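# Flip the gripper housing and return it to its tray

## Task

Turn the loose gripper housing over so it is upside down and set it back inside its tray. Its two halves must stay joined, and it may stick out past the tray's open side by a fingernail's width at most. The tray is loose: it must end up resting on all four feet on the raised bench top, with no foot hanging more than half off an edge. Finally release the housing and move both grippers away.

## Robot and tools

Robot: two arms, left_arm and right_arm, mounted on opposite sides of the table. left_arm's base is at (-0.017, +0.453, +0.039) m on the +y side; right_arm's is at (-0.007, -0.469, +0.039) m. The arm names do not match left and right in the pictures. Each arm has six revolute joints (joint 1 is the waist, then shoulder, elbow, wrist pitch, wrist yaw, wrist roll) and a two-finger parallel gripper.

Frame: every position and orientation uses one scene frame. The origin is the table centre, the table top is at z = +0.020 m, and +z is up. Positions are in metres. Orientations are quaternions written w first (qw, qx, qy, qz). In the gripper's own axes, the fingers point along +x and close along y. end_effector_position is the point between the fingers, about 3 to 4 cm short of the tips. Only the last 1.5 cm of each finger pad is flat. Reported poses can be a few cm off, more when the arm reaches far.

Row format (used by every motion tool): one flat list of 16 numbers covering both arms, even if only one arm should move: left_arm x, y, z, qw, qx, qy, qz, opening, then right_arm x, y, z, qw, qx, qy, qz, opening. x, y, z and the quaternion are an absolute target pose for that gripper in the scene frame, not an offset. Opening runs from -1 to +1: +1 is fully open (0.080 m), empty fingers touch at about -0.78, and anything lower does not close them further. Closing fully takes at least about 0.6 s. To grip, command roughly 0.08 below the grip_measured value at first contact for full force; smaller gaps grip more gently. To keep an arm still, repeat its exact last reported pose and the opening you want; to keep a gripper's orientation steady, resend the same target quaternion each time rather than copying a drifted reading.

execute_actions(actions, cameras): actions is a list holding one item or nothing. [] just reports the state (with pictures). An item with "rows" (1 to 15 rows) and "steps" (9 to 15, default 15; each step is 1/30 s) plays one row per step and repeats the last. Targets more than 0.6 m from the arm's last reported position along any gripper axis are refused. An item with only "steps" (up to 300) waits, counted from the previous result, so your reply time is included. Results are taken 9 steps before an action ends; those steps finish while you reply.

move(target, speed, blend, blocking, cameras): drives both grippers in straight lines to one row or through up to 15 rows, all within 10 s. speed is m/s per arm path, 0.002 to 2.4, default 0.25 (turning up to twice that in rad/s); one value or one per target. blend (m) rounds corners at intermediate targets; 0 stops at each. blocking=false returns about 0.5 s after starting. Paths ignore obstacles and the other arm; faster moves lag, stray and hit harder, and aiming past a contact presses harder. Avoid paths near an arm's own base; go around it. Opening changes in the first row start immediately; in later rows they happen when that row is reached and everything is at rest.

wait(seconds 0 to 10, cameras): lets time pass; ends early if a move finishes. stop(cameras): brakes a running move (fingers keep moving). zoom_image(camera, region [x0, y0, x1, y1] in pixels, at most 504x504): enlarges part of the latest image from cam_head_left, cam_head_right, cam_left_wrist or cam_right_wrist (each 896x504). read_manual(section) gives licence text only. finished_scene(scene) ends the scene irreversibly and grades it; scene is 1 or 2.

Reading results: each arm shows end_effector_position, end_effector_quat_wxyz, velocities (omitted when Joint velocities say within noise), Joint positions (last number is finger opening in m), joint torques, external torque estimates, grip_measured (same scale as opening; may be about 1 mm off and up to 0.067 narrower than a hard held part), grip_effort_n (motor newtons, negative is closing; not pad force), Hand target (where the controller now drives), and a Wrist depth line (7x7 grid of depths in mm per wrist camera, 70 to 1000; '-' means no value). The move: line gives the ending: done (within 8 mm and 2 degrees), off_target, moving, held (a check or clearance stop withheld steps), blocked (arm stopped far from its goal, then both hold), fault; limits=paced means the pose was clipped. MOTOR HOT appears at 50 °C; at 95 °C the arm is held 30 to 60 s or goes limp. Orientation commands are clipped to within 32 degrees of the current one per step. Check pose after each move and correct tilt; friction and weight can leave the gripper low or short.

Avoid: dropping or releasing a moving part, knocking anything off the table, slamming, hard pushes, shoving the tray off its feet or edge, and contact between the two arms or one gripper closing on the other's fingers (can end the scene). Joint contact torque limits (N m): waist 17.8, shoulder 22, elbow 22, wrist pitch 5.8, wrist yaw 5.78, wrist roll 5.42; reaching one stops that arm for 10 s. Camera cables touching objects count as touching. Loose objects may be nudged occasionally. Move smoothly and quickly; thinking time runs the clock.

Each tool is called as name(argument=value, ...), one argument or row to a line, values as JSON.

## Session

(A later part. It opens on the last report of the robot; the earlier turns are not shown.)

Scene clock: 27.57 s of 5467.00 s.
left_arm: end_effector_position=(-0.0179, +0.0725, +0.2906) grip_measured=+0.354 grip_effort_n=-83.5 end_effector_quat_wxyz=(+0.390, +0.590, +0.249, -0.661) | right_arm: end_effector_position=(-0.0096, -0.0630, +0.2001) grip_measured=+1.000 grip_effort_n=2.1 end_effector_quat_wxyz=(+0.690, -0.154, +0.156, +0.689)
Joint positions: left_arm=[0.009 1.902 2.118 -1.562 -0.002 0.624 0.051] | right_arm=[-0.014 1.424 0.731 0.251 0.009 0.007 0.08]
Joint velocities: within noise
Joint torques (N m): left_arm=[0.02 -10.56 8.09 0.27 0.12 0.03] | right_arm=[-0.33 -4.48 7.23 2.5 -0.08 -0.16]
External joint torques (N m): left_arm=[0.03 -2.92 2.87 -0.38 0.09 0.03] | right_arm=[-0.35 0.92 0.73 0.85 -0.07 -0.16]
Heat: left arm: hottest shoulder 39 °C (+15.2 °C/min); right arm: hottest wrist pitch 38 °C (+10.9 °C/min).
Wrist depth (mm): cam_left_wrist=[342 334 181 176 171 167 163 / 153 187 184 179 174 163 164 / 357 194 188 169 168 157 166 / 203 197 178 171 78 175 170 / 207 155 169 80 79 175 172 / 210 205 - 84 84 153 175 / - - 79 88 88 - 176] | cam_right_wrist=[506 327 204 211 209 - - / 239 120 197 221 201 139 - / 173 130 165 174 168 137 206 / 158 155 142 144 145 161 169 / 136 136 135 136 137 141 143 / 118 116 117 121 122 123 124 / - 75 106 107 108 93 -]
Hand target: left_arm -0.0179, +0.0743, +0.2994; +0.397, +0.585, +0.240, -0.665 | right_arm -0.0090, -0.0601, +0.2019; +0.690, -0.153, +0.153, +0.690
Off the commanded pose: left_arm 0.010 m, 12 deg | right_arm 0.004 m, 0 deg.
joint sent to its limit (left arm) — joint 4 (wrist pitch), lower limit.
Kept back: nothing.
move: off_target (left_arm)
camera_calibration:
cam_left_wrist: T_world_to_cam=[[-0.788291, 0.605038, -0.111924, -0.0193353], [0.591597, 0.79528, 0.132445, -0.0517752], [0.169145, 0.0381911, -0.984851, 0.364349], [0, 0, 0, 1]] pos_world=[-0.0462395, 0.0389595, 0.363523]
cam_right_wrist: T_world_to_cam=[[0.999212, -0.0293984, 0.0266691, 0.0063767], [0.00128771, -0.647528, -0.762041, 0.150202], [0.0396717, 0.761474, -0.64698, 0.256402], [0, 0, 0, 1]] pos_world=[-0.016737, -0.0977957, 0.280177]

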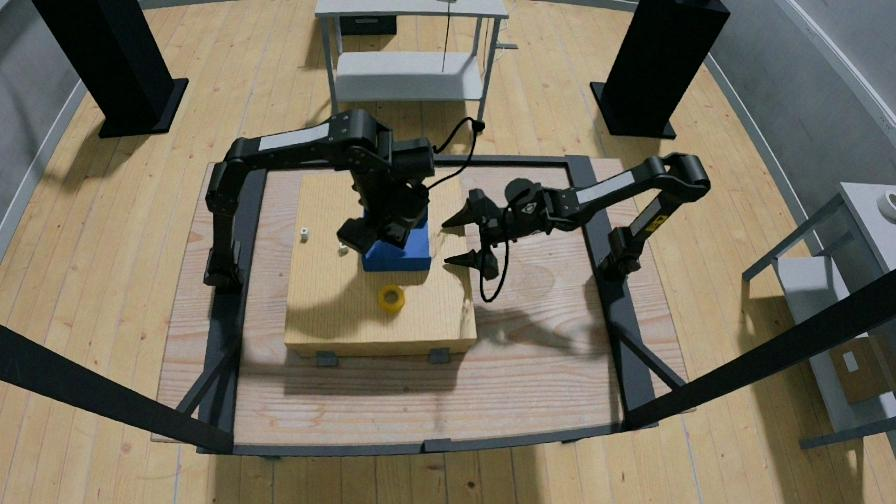

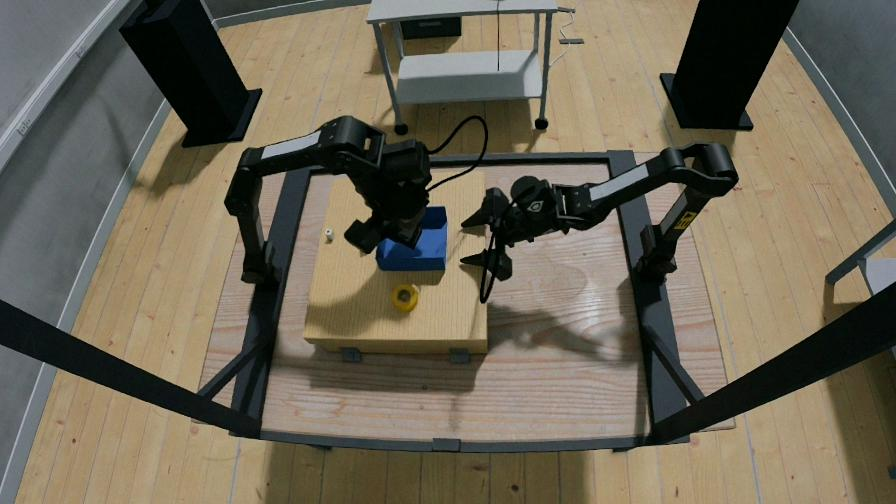

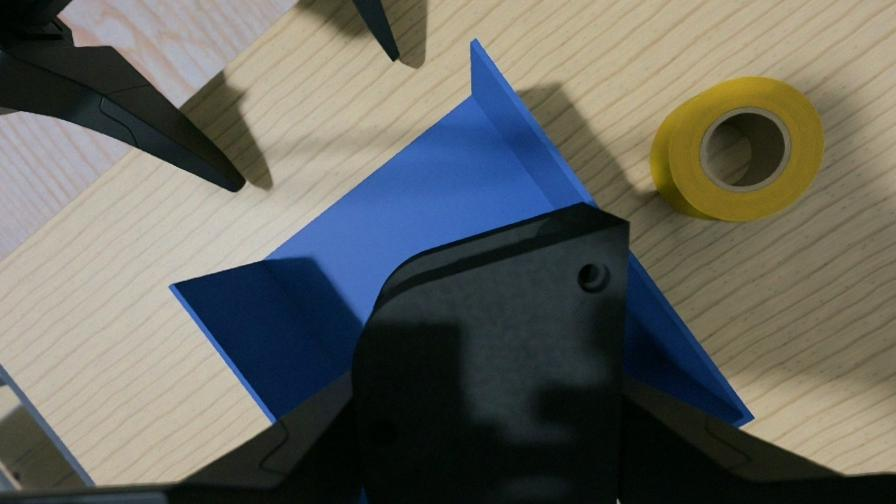

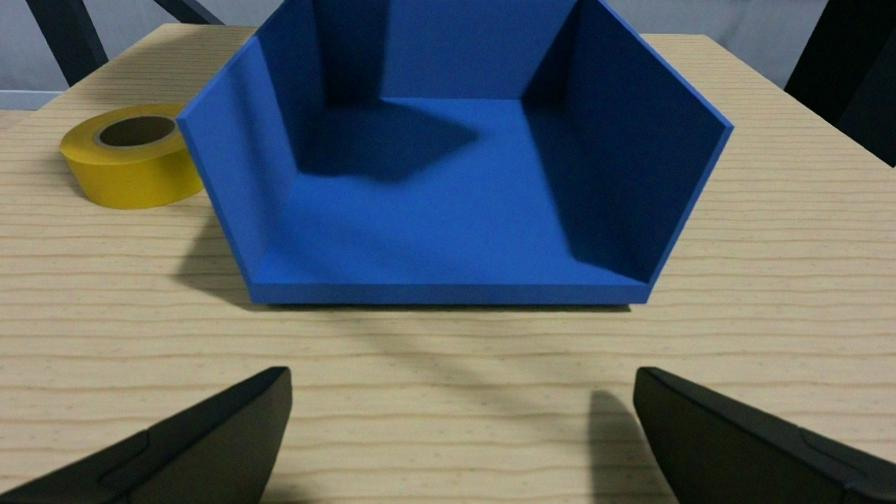

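move(
  target=[
    [-0.018,0.0725,0.295,0.390,0.590,0.249,-0.661,0.25,-0.009,-0.038,0.2015,0.690,-0.153,0.153,0.690,1],
    [-0.018,0.0725,0.295,0.390,0.590,0.249,-0.661,0.25,-0.009,-0.010,0.202,0.690,-0.153,0.153,0.690,1],
  ],
  speed=[0.1,0.05],
)

move(
  target=[
    [-0.018,0.0725,0.295,0.390,0.590,0.249,-0.661,0.25,-0.009,-0.07,0.215,0.690,-0.153,0.153,0.690,1],
    [-0.0129,0.053,0.305,0.6,0.37,0.6,-0.37,0.25,-0.013,-0.20,0.24,0.690,-0.153,0.153,0.690,1],
    [-0.011,0.050,0.300,0.7071,0,0.7071,0,0.25,-0.013,-0.20,0.24,0.690,-0.153,0.153,0.690,1],
  ],
  speed=[0.15,0.35,0.35],
)

zoom_image(
  camera="cam_right_wrist",
  region=[300, 0, 620, 250],
)

Scene clock: 29.77 s of 5467.00 s.
left_arm: end_effector_position=(-0.0179, +0.0725, +0.2906) grip_measured=+0.354 grip_effort_n=-83.5 end_effector_quat_wxyz=(+0.390, +0.590, +0.249, -0.661) | right_arm: end_effector_position=(-0.0097, -0.0132, +0.2012) grip_measured=+1.000 grip_effort_n=2.1 end_effector_quat_wxyz=(+0.691, -0.153, +0.155, +0.690)
Joint positions: left_arm=[0.009 1.902 2.118 -1.562 -0.002 0.624 0.051] | right_arm=[-0.015 1.616 0.914 0.263 0.008 0.007 0.08]
Joint velocities: within noise
Joint torques (N m): left_arm=[-0.27 -9.11 7.79 0.33 0.03 -0.05] | right_arm=[-0.36 -5.62 7.32 2.26 -0.08 -0.16]
External joint torques (N m): left_arm=[-0.31 -1.55 2.59 -0.34 0.01 -0.04] | right_arm=[-0.35 1.35 0.71 0.55 -0.09 -0.16]
Heat: left arm: hottest shoulder 39 °C (+14.1 °C/min); right arm: hottest wrist pitch 38 °C (+10.1 °C/min).
Wrist depth (mm): cam_left_wrist=[111 136 182 175 172 167 163 / 142 188 185 178 174 163 164 / 132 165 187 182 173 157 167 / 202 196 188 170 78 175 170 / 206 201 173 81 79 175 173 / 210 205 - 84 84 168 175 / - - 79 88 88 - 177] | cam_right_wrist=[454 303 164 188 185 - - / 239 119 194 199 196 138 - / - 102 164 173 168 110 213 / 134 100 141 143 144 109 168 / 135 113 123 121 122 124 142 / 121 97 114 115 116 113 124 / - 75 106 107 107 92 -]
Hand target: left_arm -0.0179, +0.0726, +0.2947; +0.394, +0.588, +0.245, -0.663 | right_arm -0.0090, -0.0101, +0.2020; +0.690, -0.153, +0.153, +0.690
Off the commanded pose: left_arm 0.004 m, 0 deg | right_arm 0.003 m, 0 deg.
joint sent to its limit (left arm) — joint 4 (wrist pitch), lower limit.
Kept back: nothing.
move: done
camera_calibration:
cam_left_wrist: T_world_to_cam=[[-0.788291, 0.605038, -0.111924, -0.0193353], [0.591597, 0.79528, 0.132445, -0.0517752], [0.169145, 0.0381911, -0.984851, 0.364349], [0, 0, 0, 1]] pos_world=[-0.0462395, 0.0389595, 0.363523]
cam_right_wrist: T_world_to_cam=[[0.999216, -0.0294668, 0.0264392, 0.00807258], [0.00118639, -0.645247, -0.763973, 0.1838], [0.0395716, 0.763405, -0.644707, 0.218662], [0, 0, 0, 1]] pos_world=[-0.0169371, -0.0480932, 0.281177]

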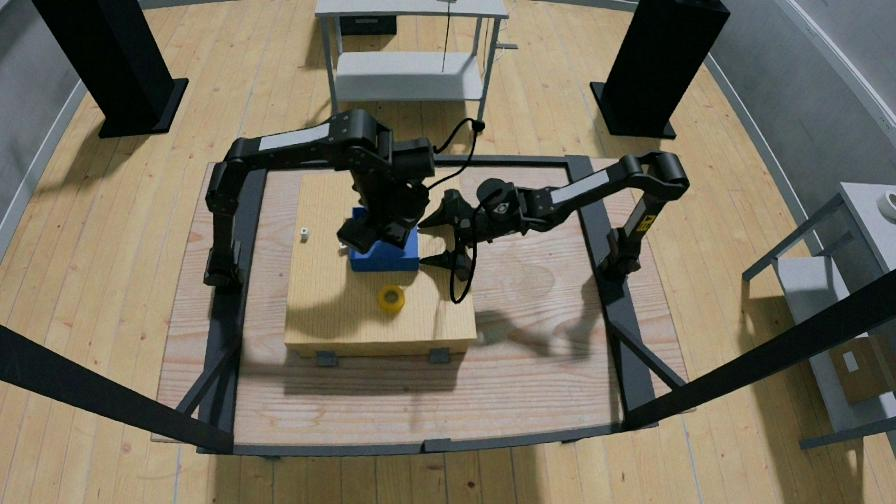

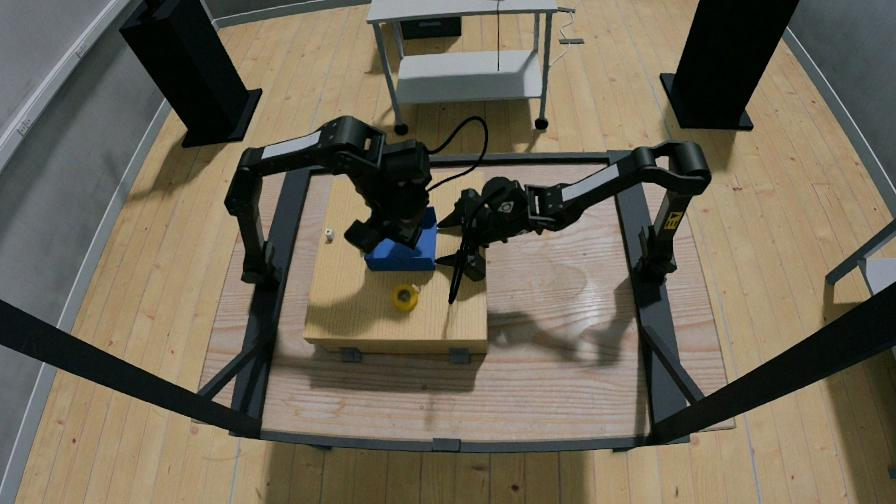

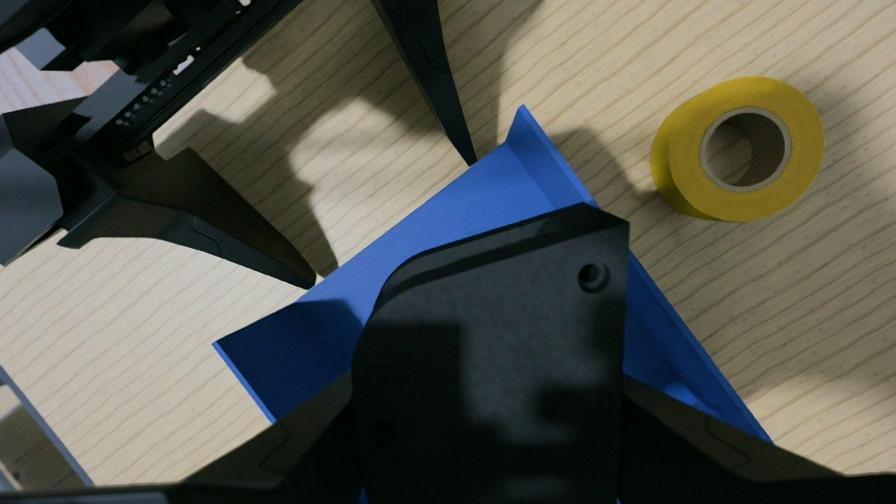

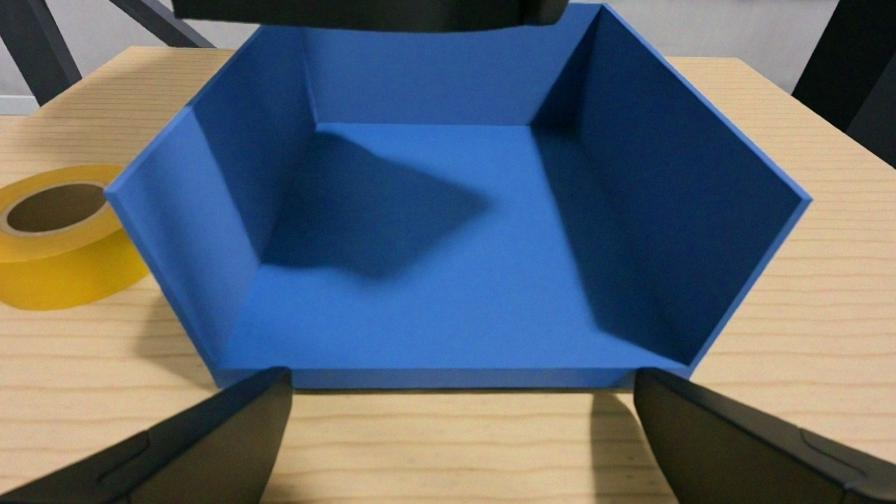

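Scene clock: 34.03 s of 5467.00 s.
left_arm: end_effector_position=(-0.0120, +0.0524, +0.3002) grip_measured=+0.354 grip_effort_n=-83.5 end_effector_quat_wxyz=(+0.703, -0.096, +0.698, -0.101) | right_arm: end_effector_position=(-0.0126, -0.1986, +0.2429) grip_measured=+1.000 grip_effort_n=1.6 end_effector_quat_wxyz=(+0.690, -0.154, +0.150, +0.691)
Joint positions: left_arm=[0.023 1.962 2.233 -1.562 -0.002 -1.55 0.051] | right_arm=[0.018 0.714 0.549 -0.268 0.038 0.013 0.08]
Joint velocities: within noise
Joint torques (N m): left_arm=[0.24 -7.52 7.87 0.35 -0.03 -0.17] | right_arm=[0.22 -1.95 5.65 2.21 0.11 0.19]
External joint torques (N m): left_arm=[0.29 0.47 2.7 -0.36 0.02 -0.18] | right_arm=[0.21 -0.67 -1.5 0.51 0.1 0.19]
Heat: left arm: hottest shoulder 40 °C (+14.1 °C/min); right arm: hottest wrist pitch 38 °C (+8.8 °C/min).
Wrist depth (mm): cam_left_wrist=[144 151 160 171 184 355 387 / 146 155 166 177 191 372 404 / 126 149 158 170 197 385 420 / 124 154 165 169 78 405 434 / 122 160 168 81 79 422 449 / 120 162 - 84 84 446 476 / 126 - 79 88 88 - 495] | cam_right_wrist=[- 624 471 362 - - - / - 361 330 344 361 - - / - 282 285 289 293 301 - / 230 232 235 238 242 245 267 / 221 223 225 226 229 232 239 / 337 97 335 346 350 253 360 / - 75 304 307 308 92 -]
Hand target: left_arm -0.0110, +0.0502, +0.2996; +0.702, -0.098, +0.698, -0.099 | right_arm -0.0130, -0.2000, +0.2401; +0.690, -0.153, +0.153, +0.690
Off the commanded pose: left_arm 0.003 m, 16 deg | right_arm 0.003 m, 0 deg.
joint sent to its limit (left arm) — joint 4 (wrist pitch), lower limit.
Kept back: nothing.
move: off_target (left_arm)
camera_calibration:
cam_left_wrist: T_world_to_cam=[[-0.0449059, -0.952611, 0.300858, -0.034748], [-0.952585, 0.131555, 0.274363, -0.067007], [-0.30094, -0.274273, -0.913351, 0.362844], [0, 0, 0, 1]] pos_world=[0.0438041, 0.075232, 0.360242]
cam_right_wrist: T_world_to_cam=[[0.999092, -0.0261582, 0.0336305, 0.00324146], [0.00907324, -0.640605, -0.767817, 0.0979152], [0.0416286, 0.767425, -0.639786, 0.386871], [0, 0, 0, 1]] pos_world=[-0.0202318, -0.234085, 0.322586]

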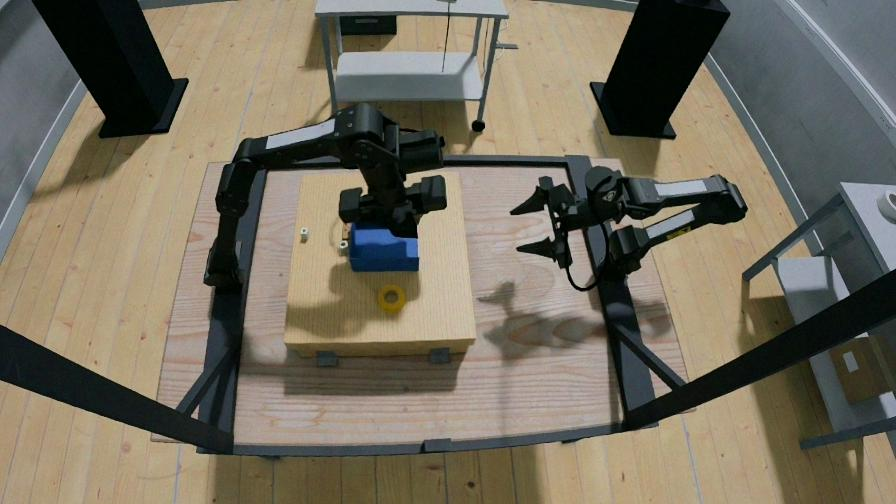

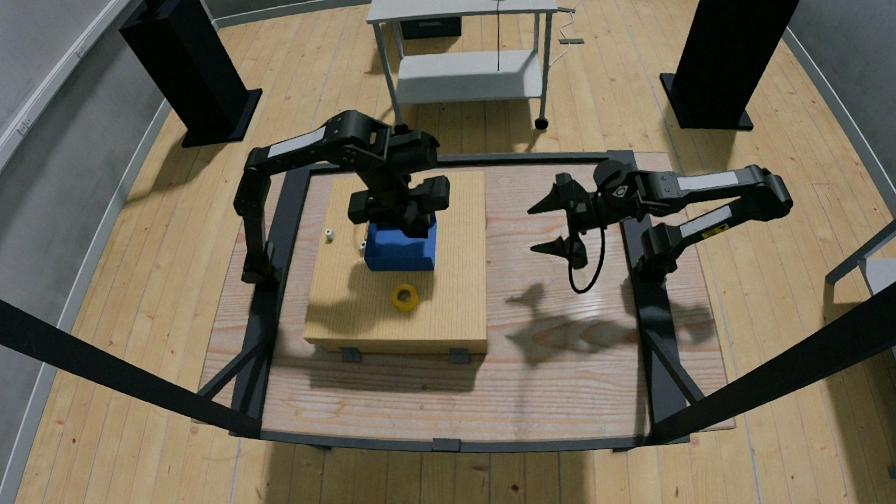

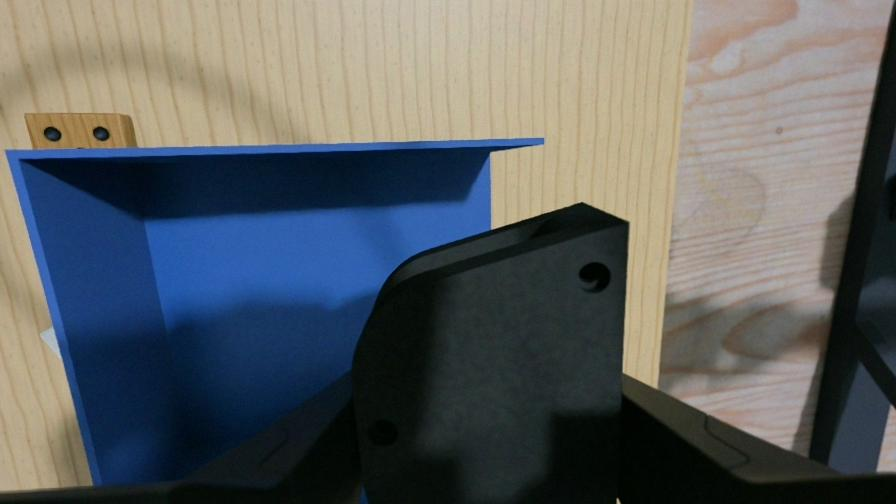

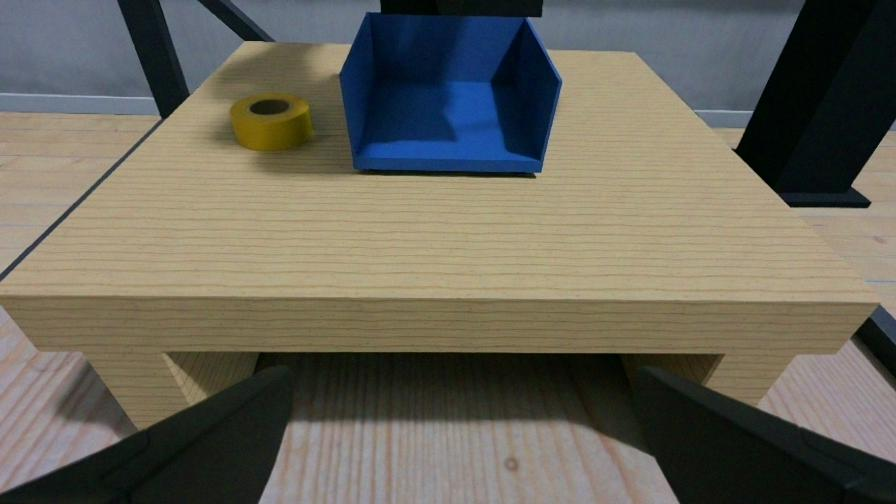

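Scaled by 1.575 from the camera's 896x504 image, which has a finer 1280x720 frame.

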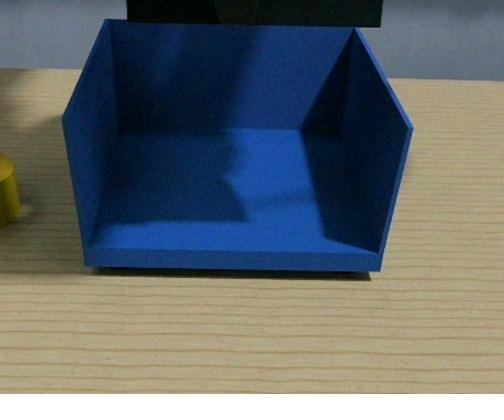

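move(
  target=[
    [-0.0155,0.031,0.270,0.7071,0,0.7071,0,0.25,-0.013,-0.20,0.24,0.690,-0.153,0.153,0.690,1],
    [-0.0155,0.031,0.238,0.7071,0,0.7071,0,0.25,-0.013,-0.20,0.24,0.690,-0.153,0.153,0.690,1],
  ],
  speed=[0.15,0.08],
  cameras=["cam_left_wrist","cam_right_wrist"],
)

zoom_image(
  camera="cam_right_wrist",
  region=[320, 0, 600, 220],
)

Scene clock: 36.77 s of 5467.00 s.
left_arm: end_effector_position=(-0.0142, +0.0313, +0.2414) grip_measured=+0.354 grip_effort_n=-83.5 end_effector_quat_wxyz=(+0.707, -0.046, +0.705, -0.047) | right_arm: end_effector_position=(-0.0126, -0.1986, +0.2429) grip_measured=+1.000 grip_effort_n=1.6 end_effector_quat_wxyz=(+0.690, -0.154, +0.150, +0.691)
Joint positions: left_arm=[0.018 2.119 2.243 -1.562 -0.002 -1.563 0.051] | right_arm=[0.018 0.714 0.549 -0.268 0.038 0.013 0.08]
Joint velocities: within noise
Joint torques (N m): left_arm=[-0.32 -9.18 5.94 0.13 -0.01 -0.13] | right_arm=[0.21 -1.93 5.64 2.21 0.1 0.19]
External joint torques (N m): left_arm=[-0.32 -0.02 0.67 -0.33 0.04 -0.14] | right_arm=[0.23 -0.7 -1.48 0.51 0.09 0.18]
Heat: left arm: hottest shoulder 40 °C (+13.1 °C/min); right arm: hottest wrist pitch 39 °C (+9.8 °C/min).
Wrist depth (mm): cam_left_wrist=[107 109 111 114 117 121 124 / 110 112 114 118 121 125 129 / 103 105 108 110 126 130 289 / 107 108 112 113 78 136 303 / 110 114 115 80 79 142 317 / 115 118 - 84 84 148 336 / 118 - 79 88 87 - 349] | cam_right_wrist=[- 627 468 216 - - - / - 358 330 255 362 - - / - 282 286 288 294 302 - / 230 233 235 238 242 246 268 / 221 223 225 227 229 231 238 / 337 97 335 348 352 253 359 / - 75 304 305 307 92 -]
Hand target: left_arm -0.0155, +0.0313, +0.2376; +0.706, -0.042, +0.705, -0.043 | right_arm -0.0130, -0.1999, +0.2401; +0.690, -0.153, +0.153, +0.690
Off the commanded pose: left_arm 0.004 m, 8 deg | right_arm 0.003 m, 0 deg.
joint sent to its limit (left arm) — joint 4 (wrist pitch), lower limit.
Kept back: nothing.
move: off_target (left_arm)
camera_calibration:
cam_left_wrist: T_world_to_cam=[[-0.0372024, -0.986668, 0.158436, -0.00180245], [-0.951973, 0.0832095, 0.294658, -0.0535355], [-0.303913, -0.139865, -0.942377, 0.305489], [0, 0, 0, 1]] pos_world=[0.0418106, 0.0454035, 0.303946]
cam_right_wrist: T_world_to_cam=[[0.999092, -0.0261582, 0.0336305, 0.00324146], [0.00907324, -0.640605, -0.767817, 0.0979152], [0.0416286, 0.767425, -0.639786, 0.386871], [0, 0, 0, 1]] pos_world=[-0.0202318, -0.234085, 0.322586]
Images, in order (width x height): cam_left_wrist 896x504, cam_right_wrist 896x504.

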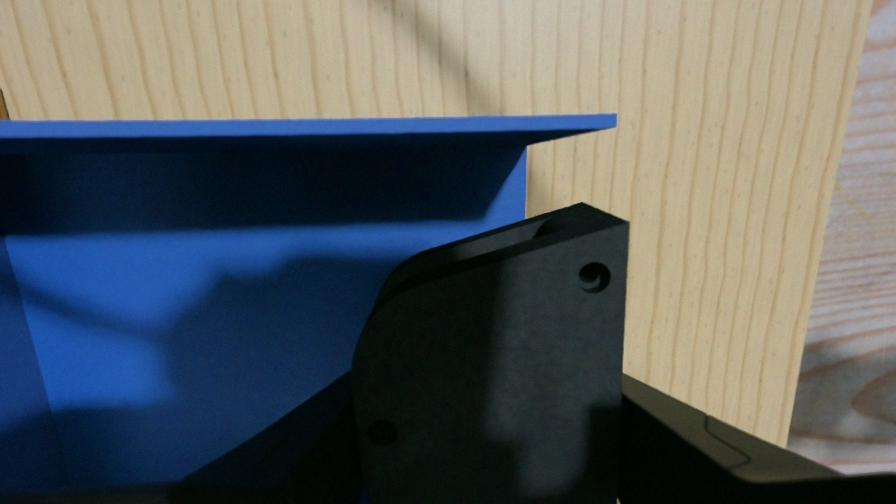

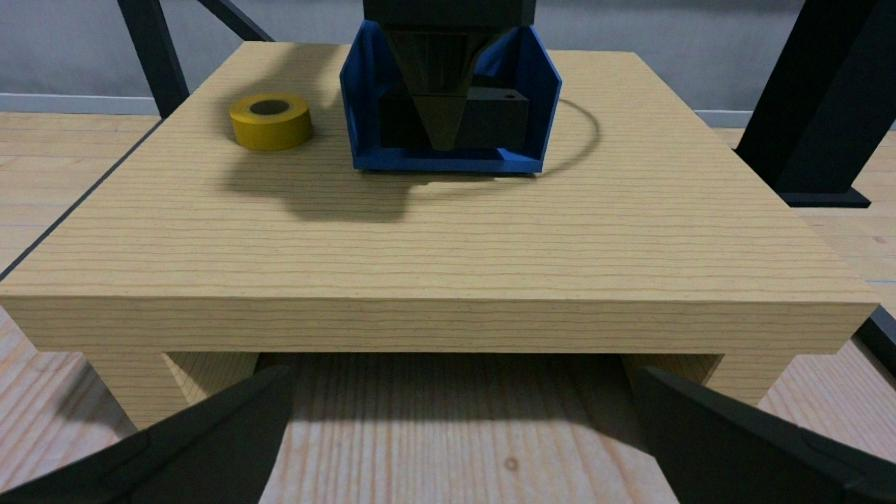

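Scaled by 1.800 from the camera's 896x504 image, which has a finer 1280x720 frame.

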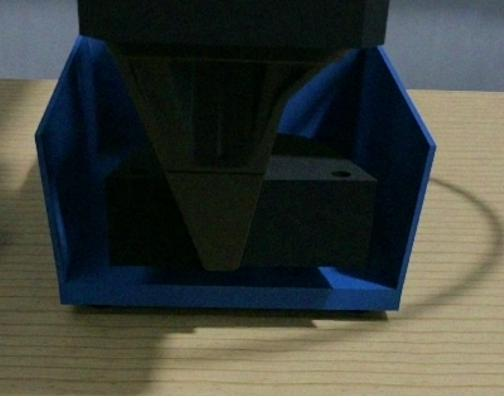

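move(
  target=[
    [-0.0165,0.022,0.236,0.7071,0,0.7071,0,0.25,-0.013,-0.20,0.24,0.690,-0.153,0.153,0.690,1],
    [-0.0165,0.022,0.226,0.7071,0,0.7071,0,0.25,-0.013,-0.20,0.24,0.690,-0.153,0.153,0.690,1],
  ],
  speed=[0.05,0.03],
  cameras=["cam_left_wrist","cam_right_wrist"],
)

zoom_image(
  camera="cam_right_wrist",
  region=[320, 0, 600, 220],
)

Scene clock: 38.97 s of 5467.00 s.
left_arm: end_effector_position=(-0.0151, +0.0237, +0.2324) grip_measured=+0.354 grip_effort_n=-83.5 end_effector_quat_wxyz=(+0.707, -0.042, +0.705, -0.043) | right_arm: end_effector_position=(-0.0126, -0.1986, +0.2429) grip_measured=+1.000 grip_effort_n=2.6 end_effector_quat_wxyz=(+0.690, -0.154, +0.150, +0.691)
Joint positions: left_arm=[0.016 2.16 2.272 -1.562 -0.002 -1.565 0.051] | right_arm=[0.018 0.714 0.549 -0.268 0.038 0.013 0.08]
Joint velocities: within noise
Joint torques (N m): left_arm=[-0.16 -8.32 6.63 0.13 0 -0.11] | right_arm=[0.21 -1.93 5.63 2.21 0.1 0.18]
External joint torques (N m): left_arm=[-0.12 1.08 1.34 -0.34 0.04 -0.12] | right_arm=[0.21 -0.67 -1.56 0.49 0.09 0.18]
Heat: left arm: hottest shoulder 40 °C (+12.3 °C/min); right arm: hottest wrist pitch 39 °C (+9.2 °C/min).
Wrist depth (mm): cam_left_wrist=[- 102 104 106 108 111 114 / - 104 106 109 113 116 120 / 96 97 99 102 117 120 125 / - 101 103 104 78 126 289 / 103 106 107 80 79 131 304 / - 109 110 84 84 136 318 / 111 - 79 88 88 - 333] | cam_right_wrist=[- 616 471 165 - - - / - 360 331 246 364 - - / - 282 286 268 294 303 - / 230 232 235 238 242 245 267 / 221 223 225 227 230 231 239 / 337 97 337 345 349 252 360 / - 75 304 306 307 92 -]
Hand target: left_arm -0.0165, +0.0224, +0.2256; +0.706, -0.036, +0.706, -0.036 | right_arm -0.0130, -0.1999, +0.2400; +0.690, -0.153, +0.153, +0.690
Off the commanded pose: left_arm 0.007 m, 7 deg | right_arm 0.003 m, 0 deg.
joint sent to its limit (left arm) — joint 4 (wrist pitch), lower limit.
Kept back: nothing.
move: off_target (left_arm)
camera_calibration:
cam_left_wrist: T_world_to_cam=[[-0.0371014, -0.988525, 0.14643, -0.00506794], [-0.951886, 0.0795642, 0.295944, -0.0513134], [-0.304198, -0.128404, -0.943915, 0.29567], [0, 0, 0, 1]] pos_world=[0.0409098, 0.0370383, 0.295016]
cam_right_wrist: T_world_to_cam=[[0.999092, -0.0261582, 0.0336305, 0.00324146], [0.00907324, -0.640605, -0.767817, 0.0979152], [0.0416286, 0.767425, -0.639786, 0.386871], [0, 0, 0, 1]] pos_world=[-0.0202318, -0.234085, 0.322586]
Images, in order (width x height): cam_left_wrist 896x504, cam_right_wrist 896x504.

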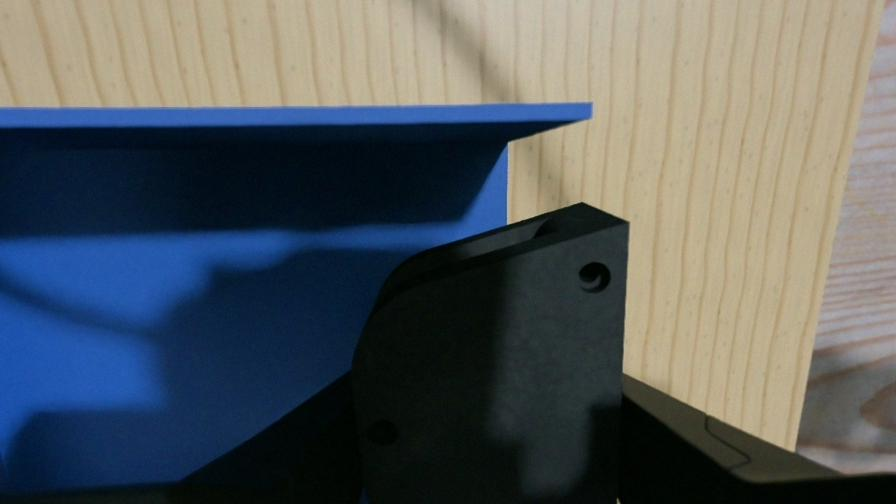

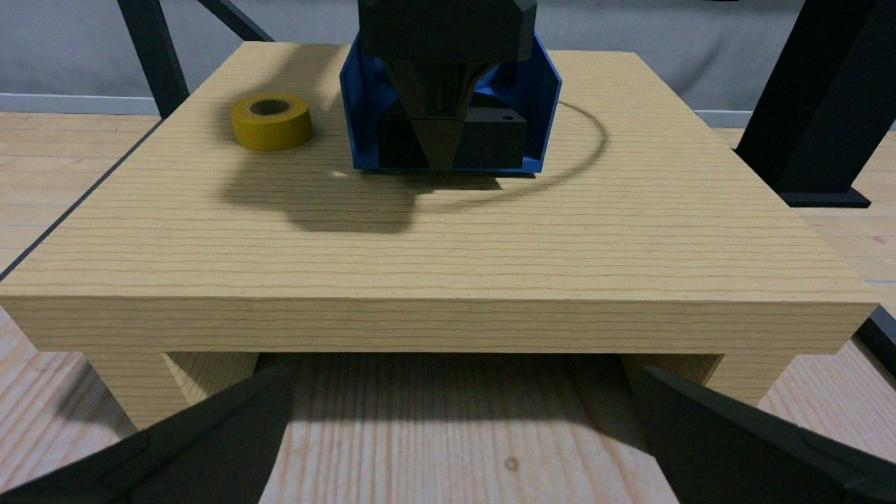

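Scaled by 1.800 from the camera's 896x504 image, which has a finer 1280x720 frame.

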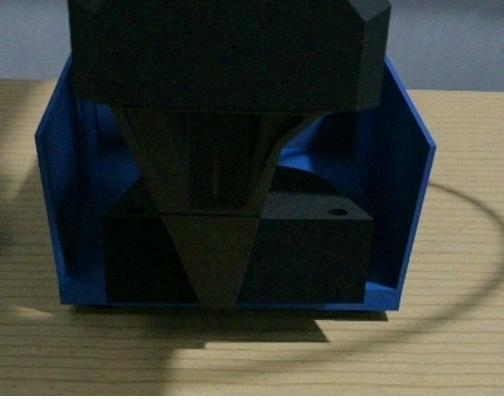

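move(
  target=[
    [-0.0165,0.022,0.222,0.7071,0,0.7071,0,0.34,-0.013,-0.20,0.24,0.690,-0.153,0.153,0.690,1],
    [-0.0165,0.022,0.222,0.7071,0,0.7071,0,0.42,-0.013,-0.20,0.24,0.690,-0.153,0.153,0.690,1],
  ],
  speed=[0.03,0.03],
  cameras=["cam_left_wrist","cam_right_wrist"],
)

zoom_image(
  camera="cam_right_wrist",
  region=[320, 0, 600, 220],
)

Scene clock: 44.40 s of 5467.00 s.
left_arm: end_effector_position=(-0.0151, +0.0235, +0.2314) grip_measured=+0.416 grip_effort_n=14.7 end_effector_quat_wxyz=(+0.707, -0.041, +0.705, -0.042) | right_arm: end_effector_position=(-0.0126, -0.1986, +0.2429) grip_measured=+1.000 grip_effort_n=2.1 end_effector_quat_wxyz=(+0.690, -0.154, +0.150, +0.691)
Joint positions: left_arm=[0.016 2.162 2.272 -1.562 -0.002 -1.565 0.054] | right_arm=[0.018 0.714 0.549 -0.268 0.038 0.013 0.08]
Joint velocities: within noise
Joint torques (N m): left_arm=[-0.35 -7.71 6.09 0.12 -0.01 -0.13] | right_arm=[0.21 -1.94 5.63 2.21 0.1 0.18]
External joint torques (N m): left_arm=[-0.34 1.71 0.78 -0.37 0.04 -0.14] | right_arm=[0.21 -0.71 -1.49 0.51 0.1 0.18]
Heat: left arm: hottest shoulder 41 °C (+12.2 °C/min); right arm: hottest wrist pitch 40 °C (+9.5 °C/min).
Wrist depth (mm): cam_left_wrist=[- 101 103 106 108 111 115 / - 104 106 109 113 116 120 / 96 97 99 102 117 120 124 / - 101 102 103 79 125 289 / 103 105 107 81 80 130 305 / - 109 110 84 84 136 316 / 111 - 81 87 87 75 332] | cam_right_wrist=[- 625 465 165 - - - / - 360 331 245 362 - - / - 281 287 267 293 301 - / 230 231 235 238 242 245 268 / 221 223 225 226 230 230 239 / 337 97 336 349 351 253 358 / - 75 303 306 309 92 -]
Hand target: left_arm -0.0165, +0.0224, +0.2216; +0.707, -0.032, +0.706, -0.032 | right_arm -0.0130, -0.1999, +0.2400; +0.690, -0.153, +0.153, +0.690
Off the commanded pose: left_arm 0.010 m, 7 deg | right_arm 0.003 m, 0 deg.
joint sent to its limit (left arm) — joint 4 (wrist pitch), lower limit.
Kept back: nothing.
move: off_target (left_arm); target 2's new opening was sent with left_arm's hand 0.010 m and 7 deg from that target
camera_calibration:
cam_left_wrist: T_world_to_cam=[[-0.0371372, -0.988855, 0.144178, -0.00454935], [-0.951886, 0.078923, 0.296114, -0.0510486], [-0.304193, -0.126244, -0.944208, 0.294784], [0, 0, 0, 1]] pos_world=[0.0409098, 0.036745, 0.29411]
cam_right_wrist: T_world_to_cam=[[0.999092, -0.0261582, 0.0336305, 0.00324146], [0.00907324, -0.640605, -0.767817, 0.0979152], [0.0416286, 0.767425, -0.639786, 0.386871], [0, 0, 0, 1]] pos_world=[-0.0202318, -0.234085, 0.322586]
Images, in order (width x height): cam_left_wrist 896x504, cam_right_wrist 896x504.

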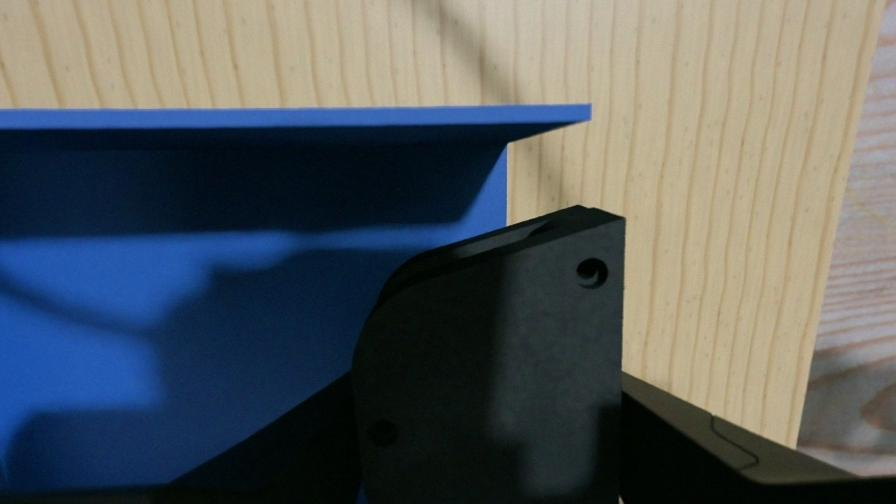

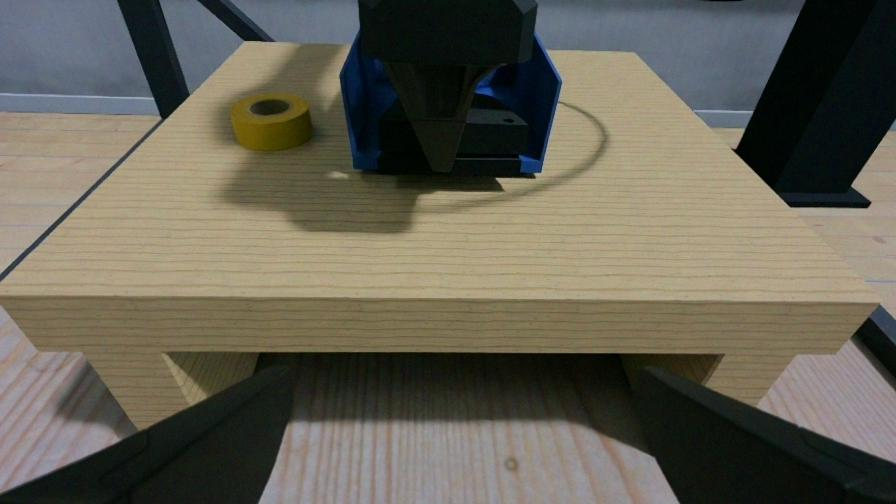

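Scaled by 1.800 from the camera's 896x504 image, which has a finer 1280x720 frame.

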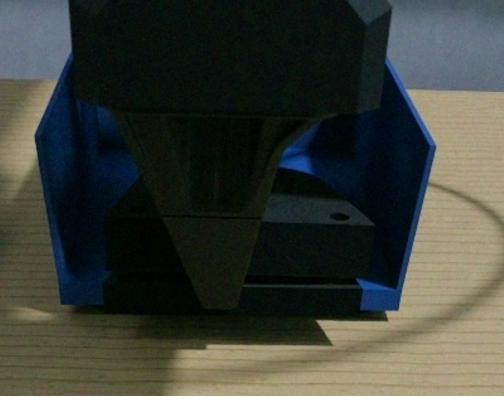

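move(
  target=[
    [-0.0155,0.0228,0.231,0.7071,0,0.7071,0,0.5,-0.013,-0.20,0.24,0.690,-0.153,0.153,0.690,1],
  ],
  speed=[0.03],
  cameras=["cam_left_wrist","cam_right_wrist"],
)

zoom_image(
  camera="cam_right_wrist",
  region=[320, 0, 600, 220],
)

Scene clock: 46.53 s of 5467.00 s.
left_arm: end_effector_position=(-0.0151, +0.0232, +0.2316) grip_measured=+0.497 grip_effort_n=14.2 end_effector_quat_wxyz=(+0.707, -0.042, +0.705, -0.043) | right_arm: end_effector_position=(-0.0126, -0.1986, +0.2429) grip_measured=+1.000 grip_effort_n=2.1 end_effector_quat_wxyz=(+0.690, -0.154, +0.150, +0.691)
Joint positions: left_arm=[0.016 2.162 2.272 -1.561 -0.002 -1.565 0.057] | right_arm=[0.018 0.714 0.549 -0.268 0.038 0.013 0.08]
Joint velocities: within noise
Joint torques (N m): left_arm=[-0.29 -9.8 6.95 0.08 0.02 -0.05] | right_arm=[0.18 -1.94 5.64 2.22 0.11 0.19]
External joint torques (N m): left_arm=[-0.25 -0.53 1.74 -0.38 0.06 -0.06] | right_arm=[0.2 -0.71 -1.48 0.52 0.09 0.18]
Heat: left arm: hottest shoulder 42 °C (+12.9 °C/min); right arm: hottest wrist pitch 40 °C (+9.0 °C/min).
Wrist depth (mm): cam_left_wrist=[- 101 104 106 108 112 115 / - 104 106 109 113 116 120 / 96 97 99 102 117 120 125 / - 101 103 104 82 126 289 / 103 105 107 81 - 131 305 / - 109 110 85 87 137 321 / 111 - 85 90 91 - 334] | cam_right_wrist=[- 618 468 164 - - - / - 360 331 243 360 - - / - 282 286 267 294 302 - / 230 232 235 238 242 246 268 / 221 223 226 227 229 231 238 / 337 97 336 348 352 253 357 / - 75 303 306 308 92 -]
Hand target: left_arm -0.0155, +0.0231, +0.2305; +0.706, -0.041, +0.706, -0.041 | right_arm -0.0130, -0.1999, +0.2400; +0.690, -0.153, +0.153, +0.690
Off the commanded pose: left_arm 0.001 m, 7 deg | right_arm 0.003 m, 0 deg.
joint sent to its limit (left arm) — joint 4 (wrist pitch), lower limit.
Kept back: nothing.
move: off_target (left_arm)
camera_calibration:
cam_left_wrist: T_world_to_cam=[[-0.0371973, -0.988639, 0.145632, -0.00521393], [-0.951882, 0.0794161, 0.295996, -0.0510766], [-0.304199, -0.127614, -0.944022, 0.294946], [0, 0, 0, 1]] pos_world=[0.0409096, 0.0365409, 0.294314]
cam_right_wrist: T_world_to_cam=[[0.999092, -0.0261582, 0.0336305, 0.00324146], [0.00907324, -0.640605, -0.767817, 0.0979152], [0.0416286, 0.767425, -0.639786, 0.386871], [0, 0, 0, 1]] pos_world=[-0.0202318, -0.234085, 0.322586]
Images, in order (width x height): cam_left_wrist 896x504, cam_right_wrist 896x504.

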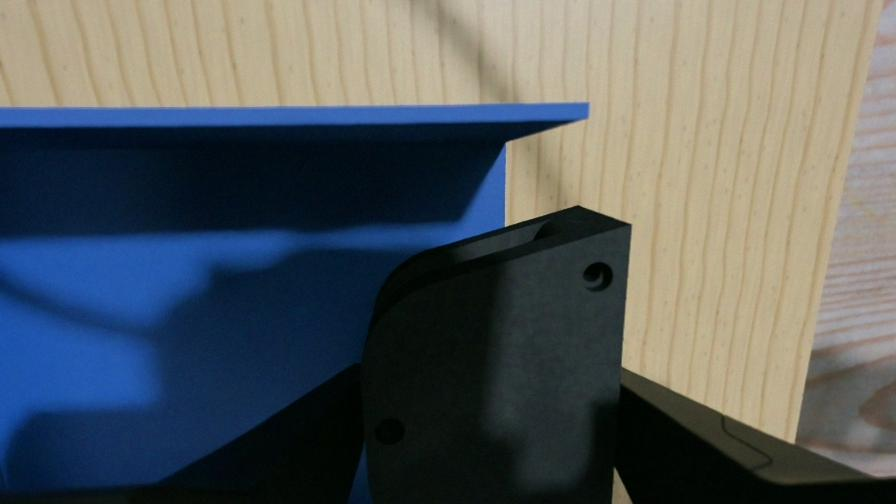

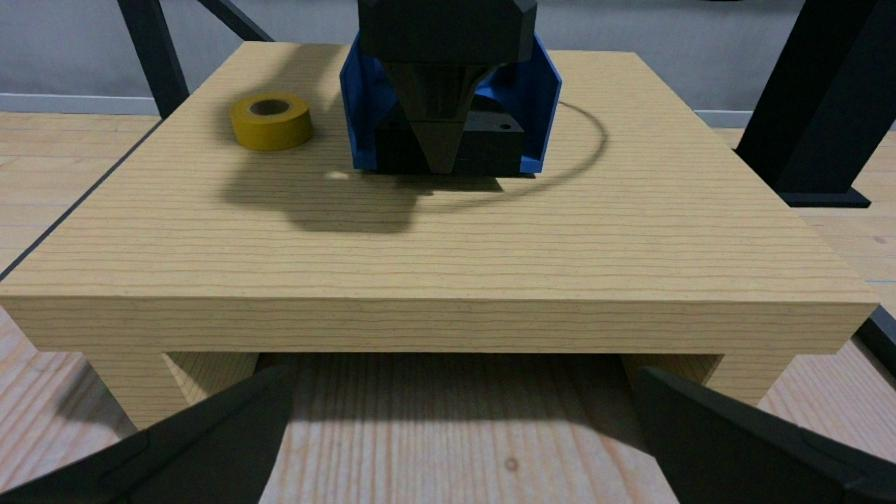

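Scaled by 1.800 from the camera's 896x504 image, which has a finer 1280x720 frame.

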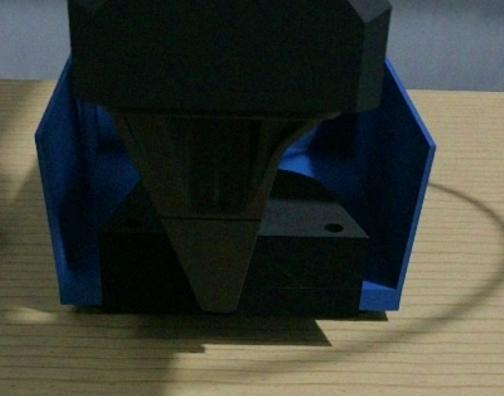

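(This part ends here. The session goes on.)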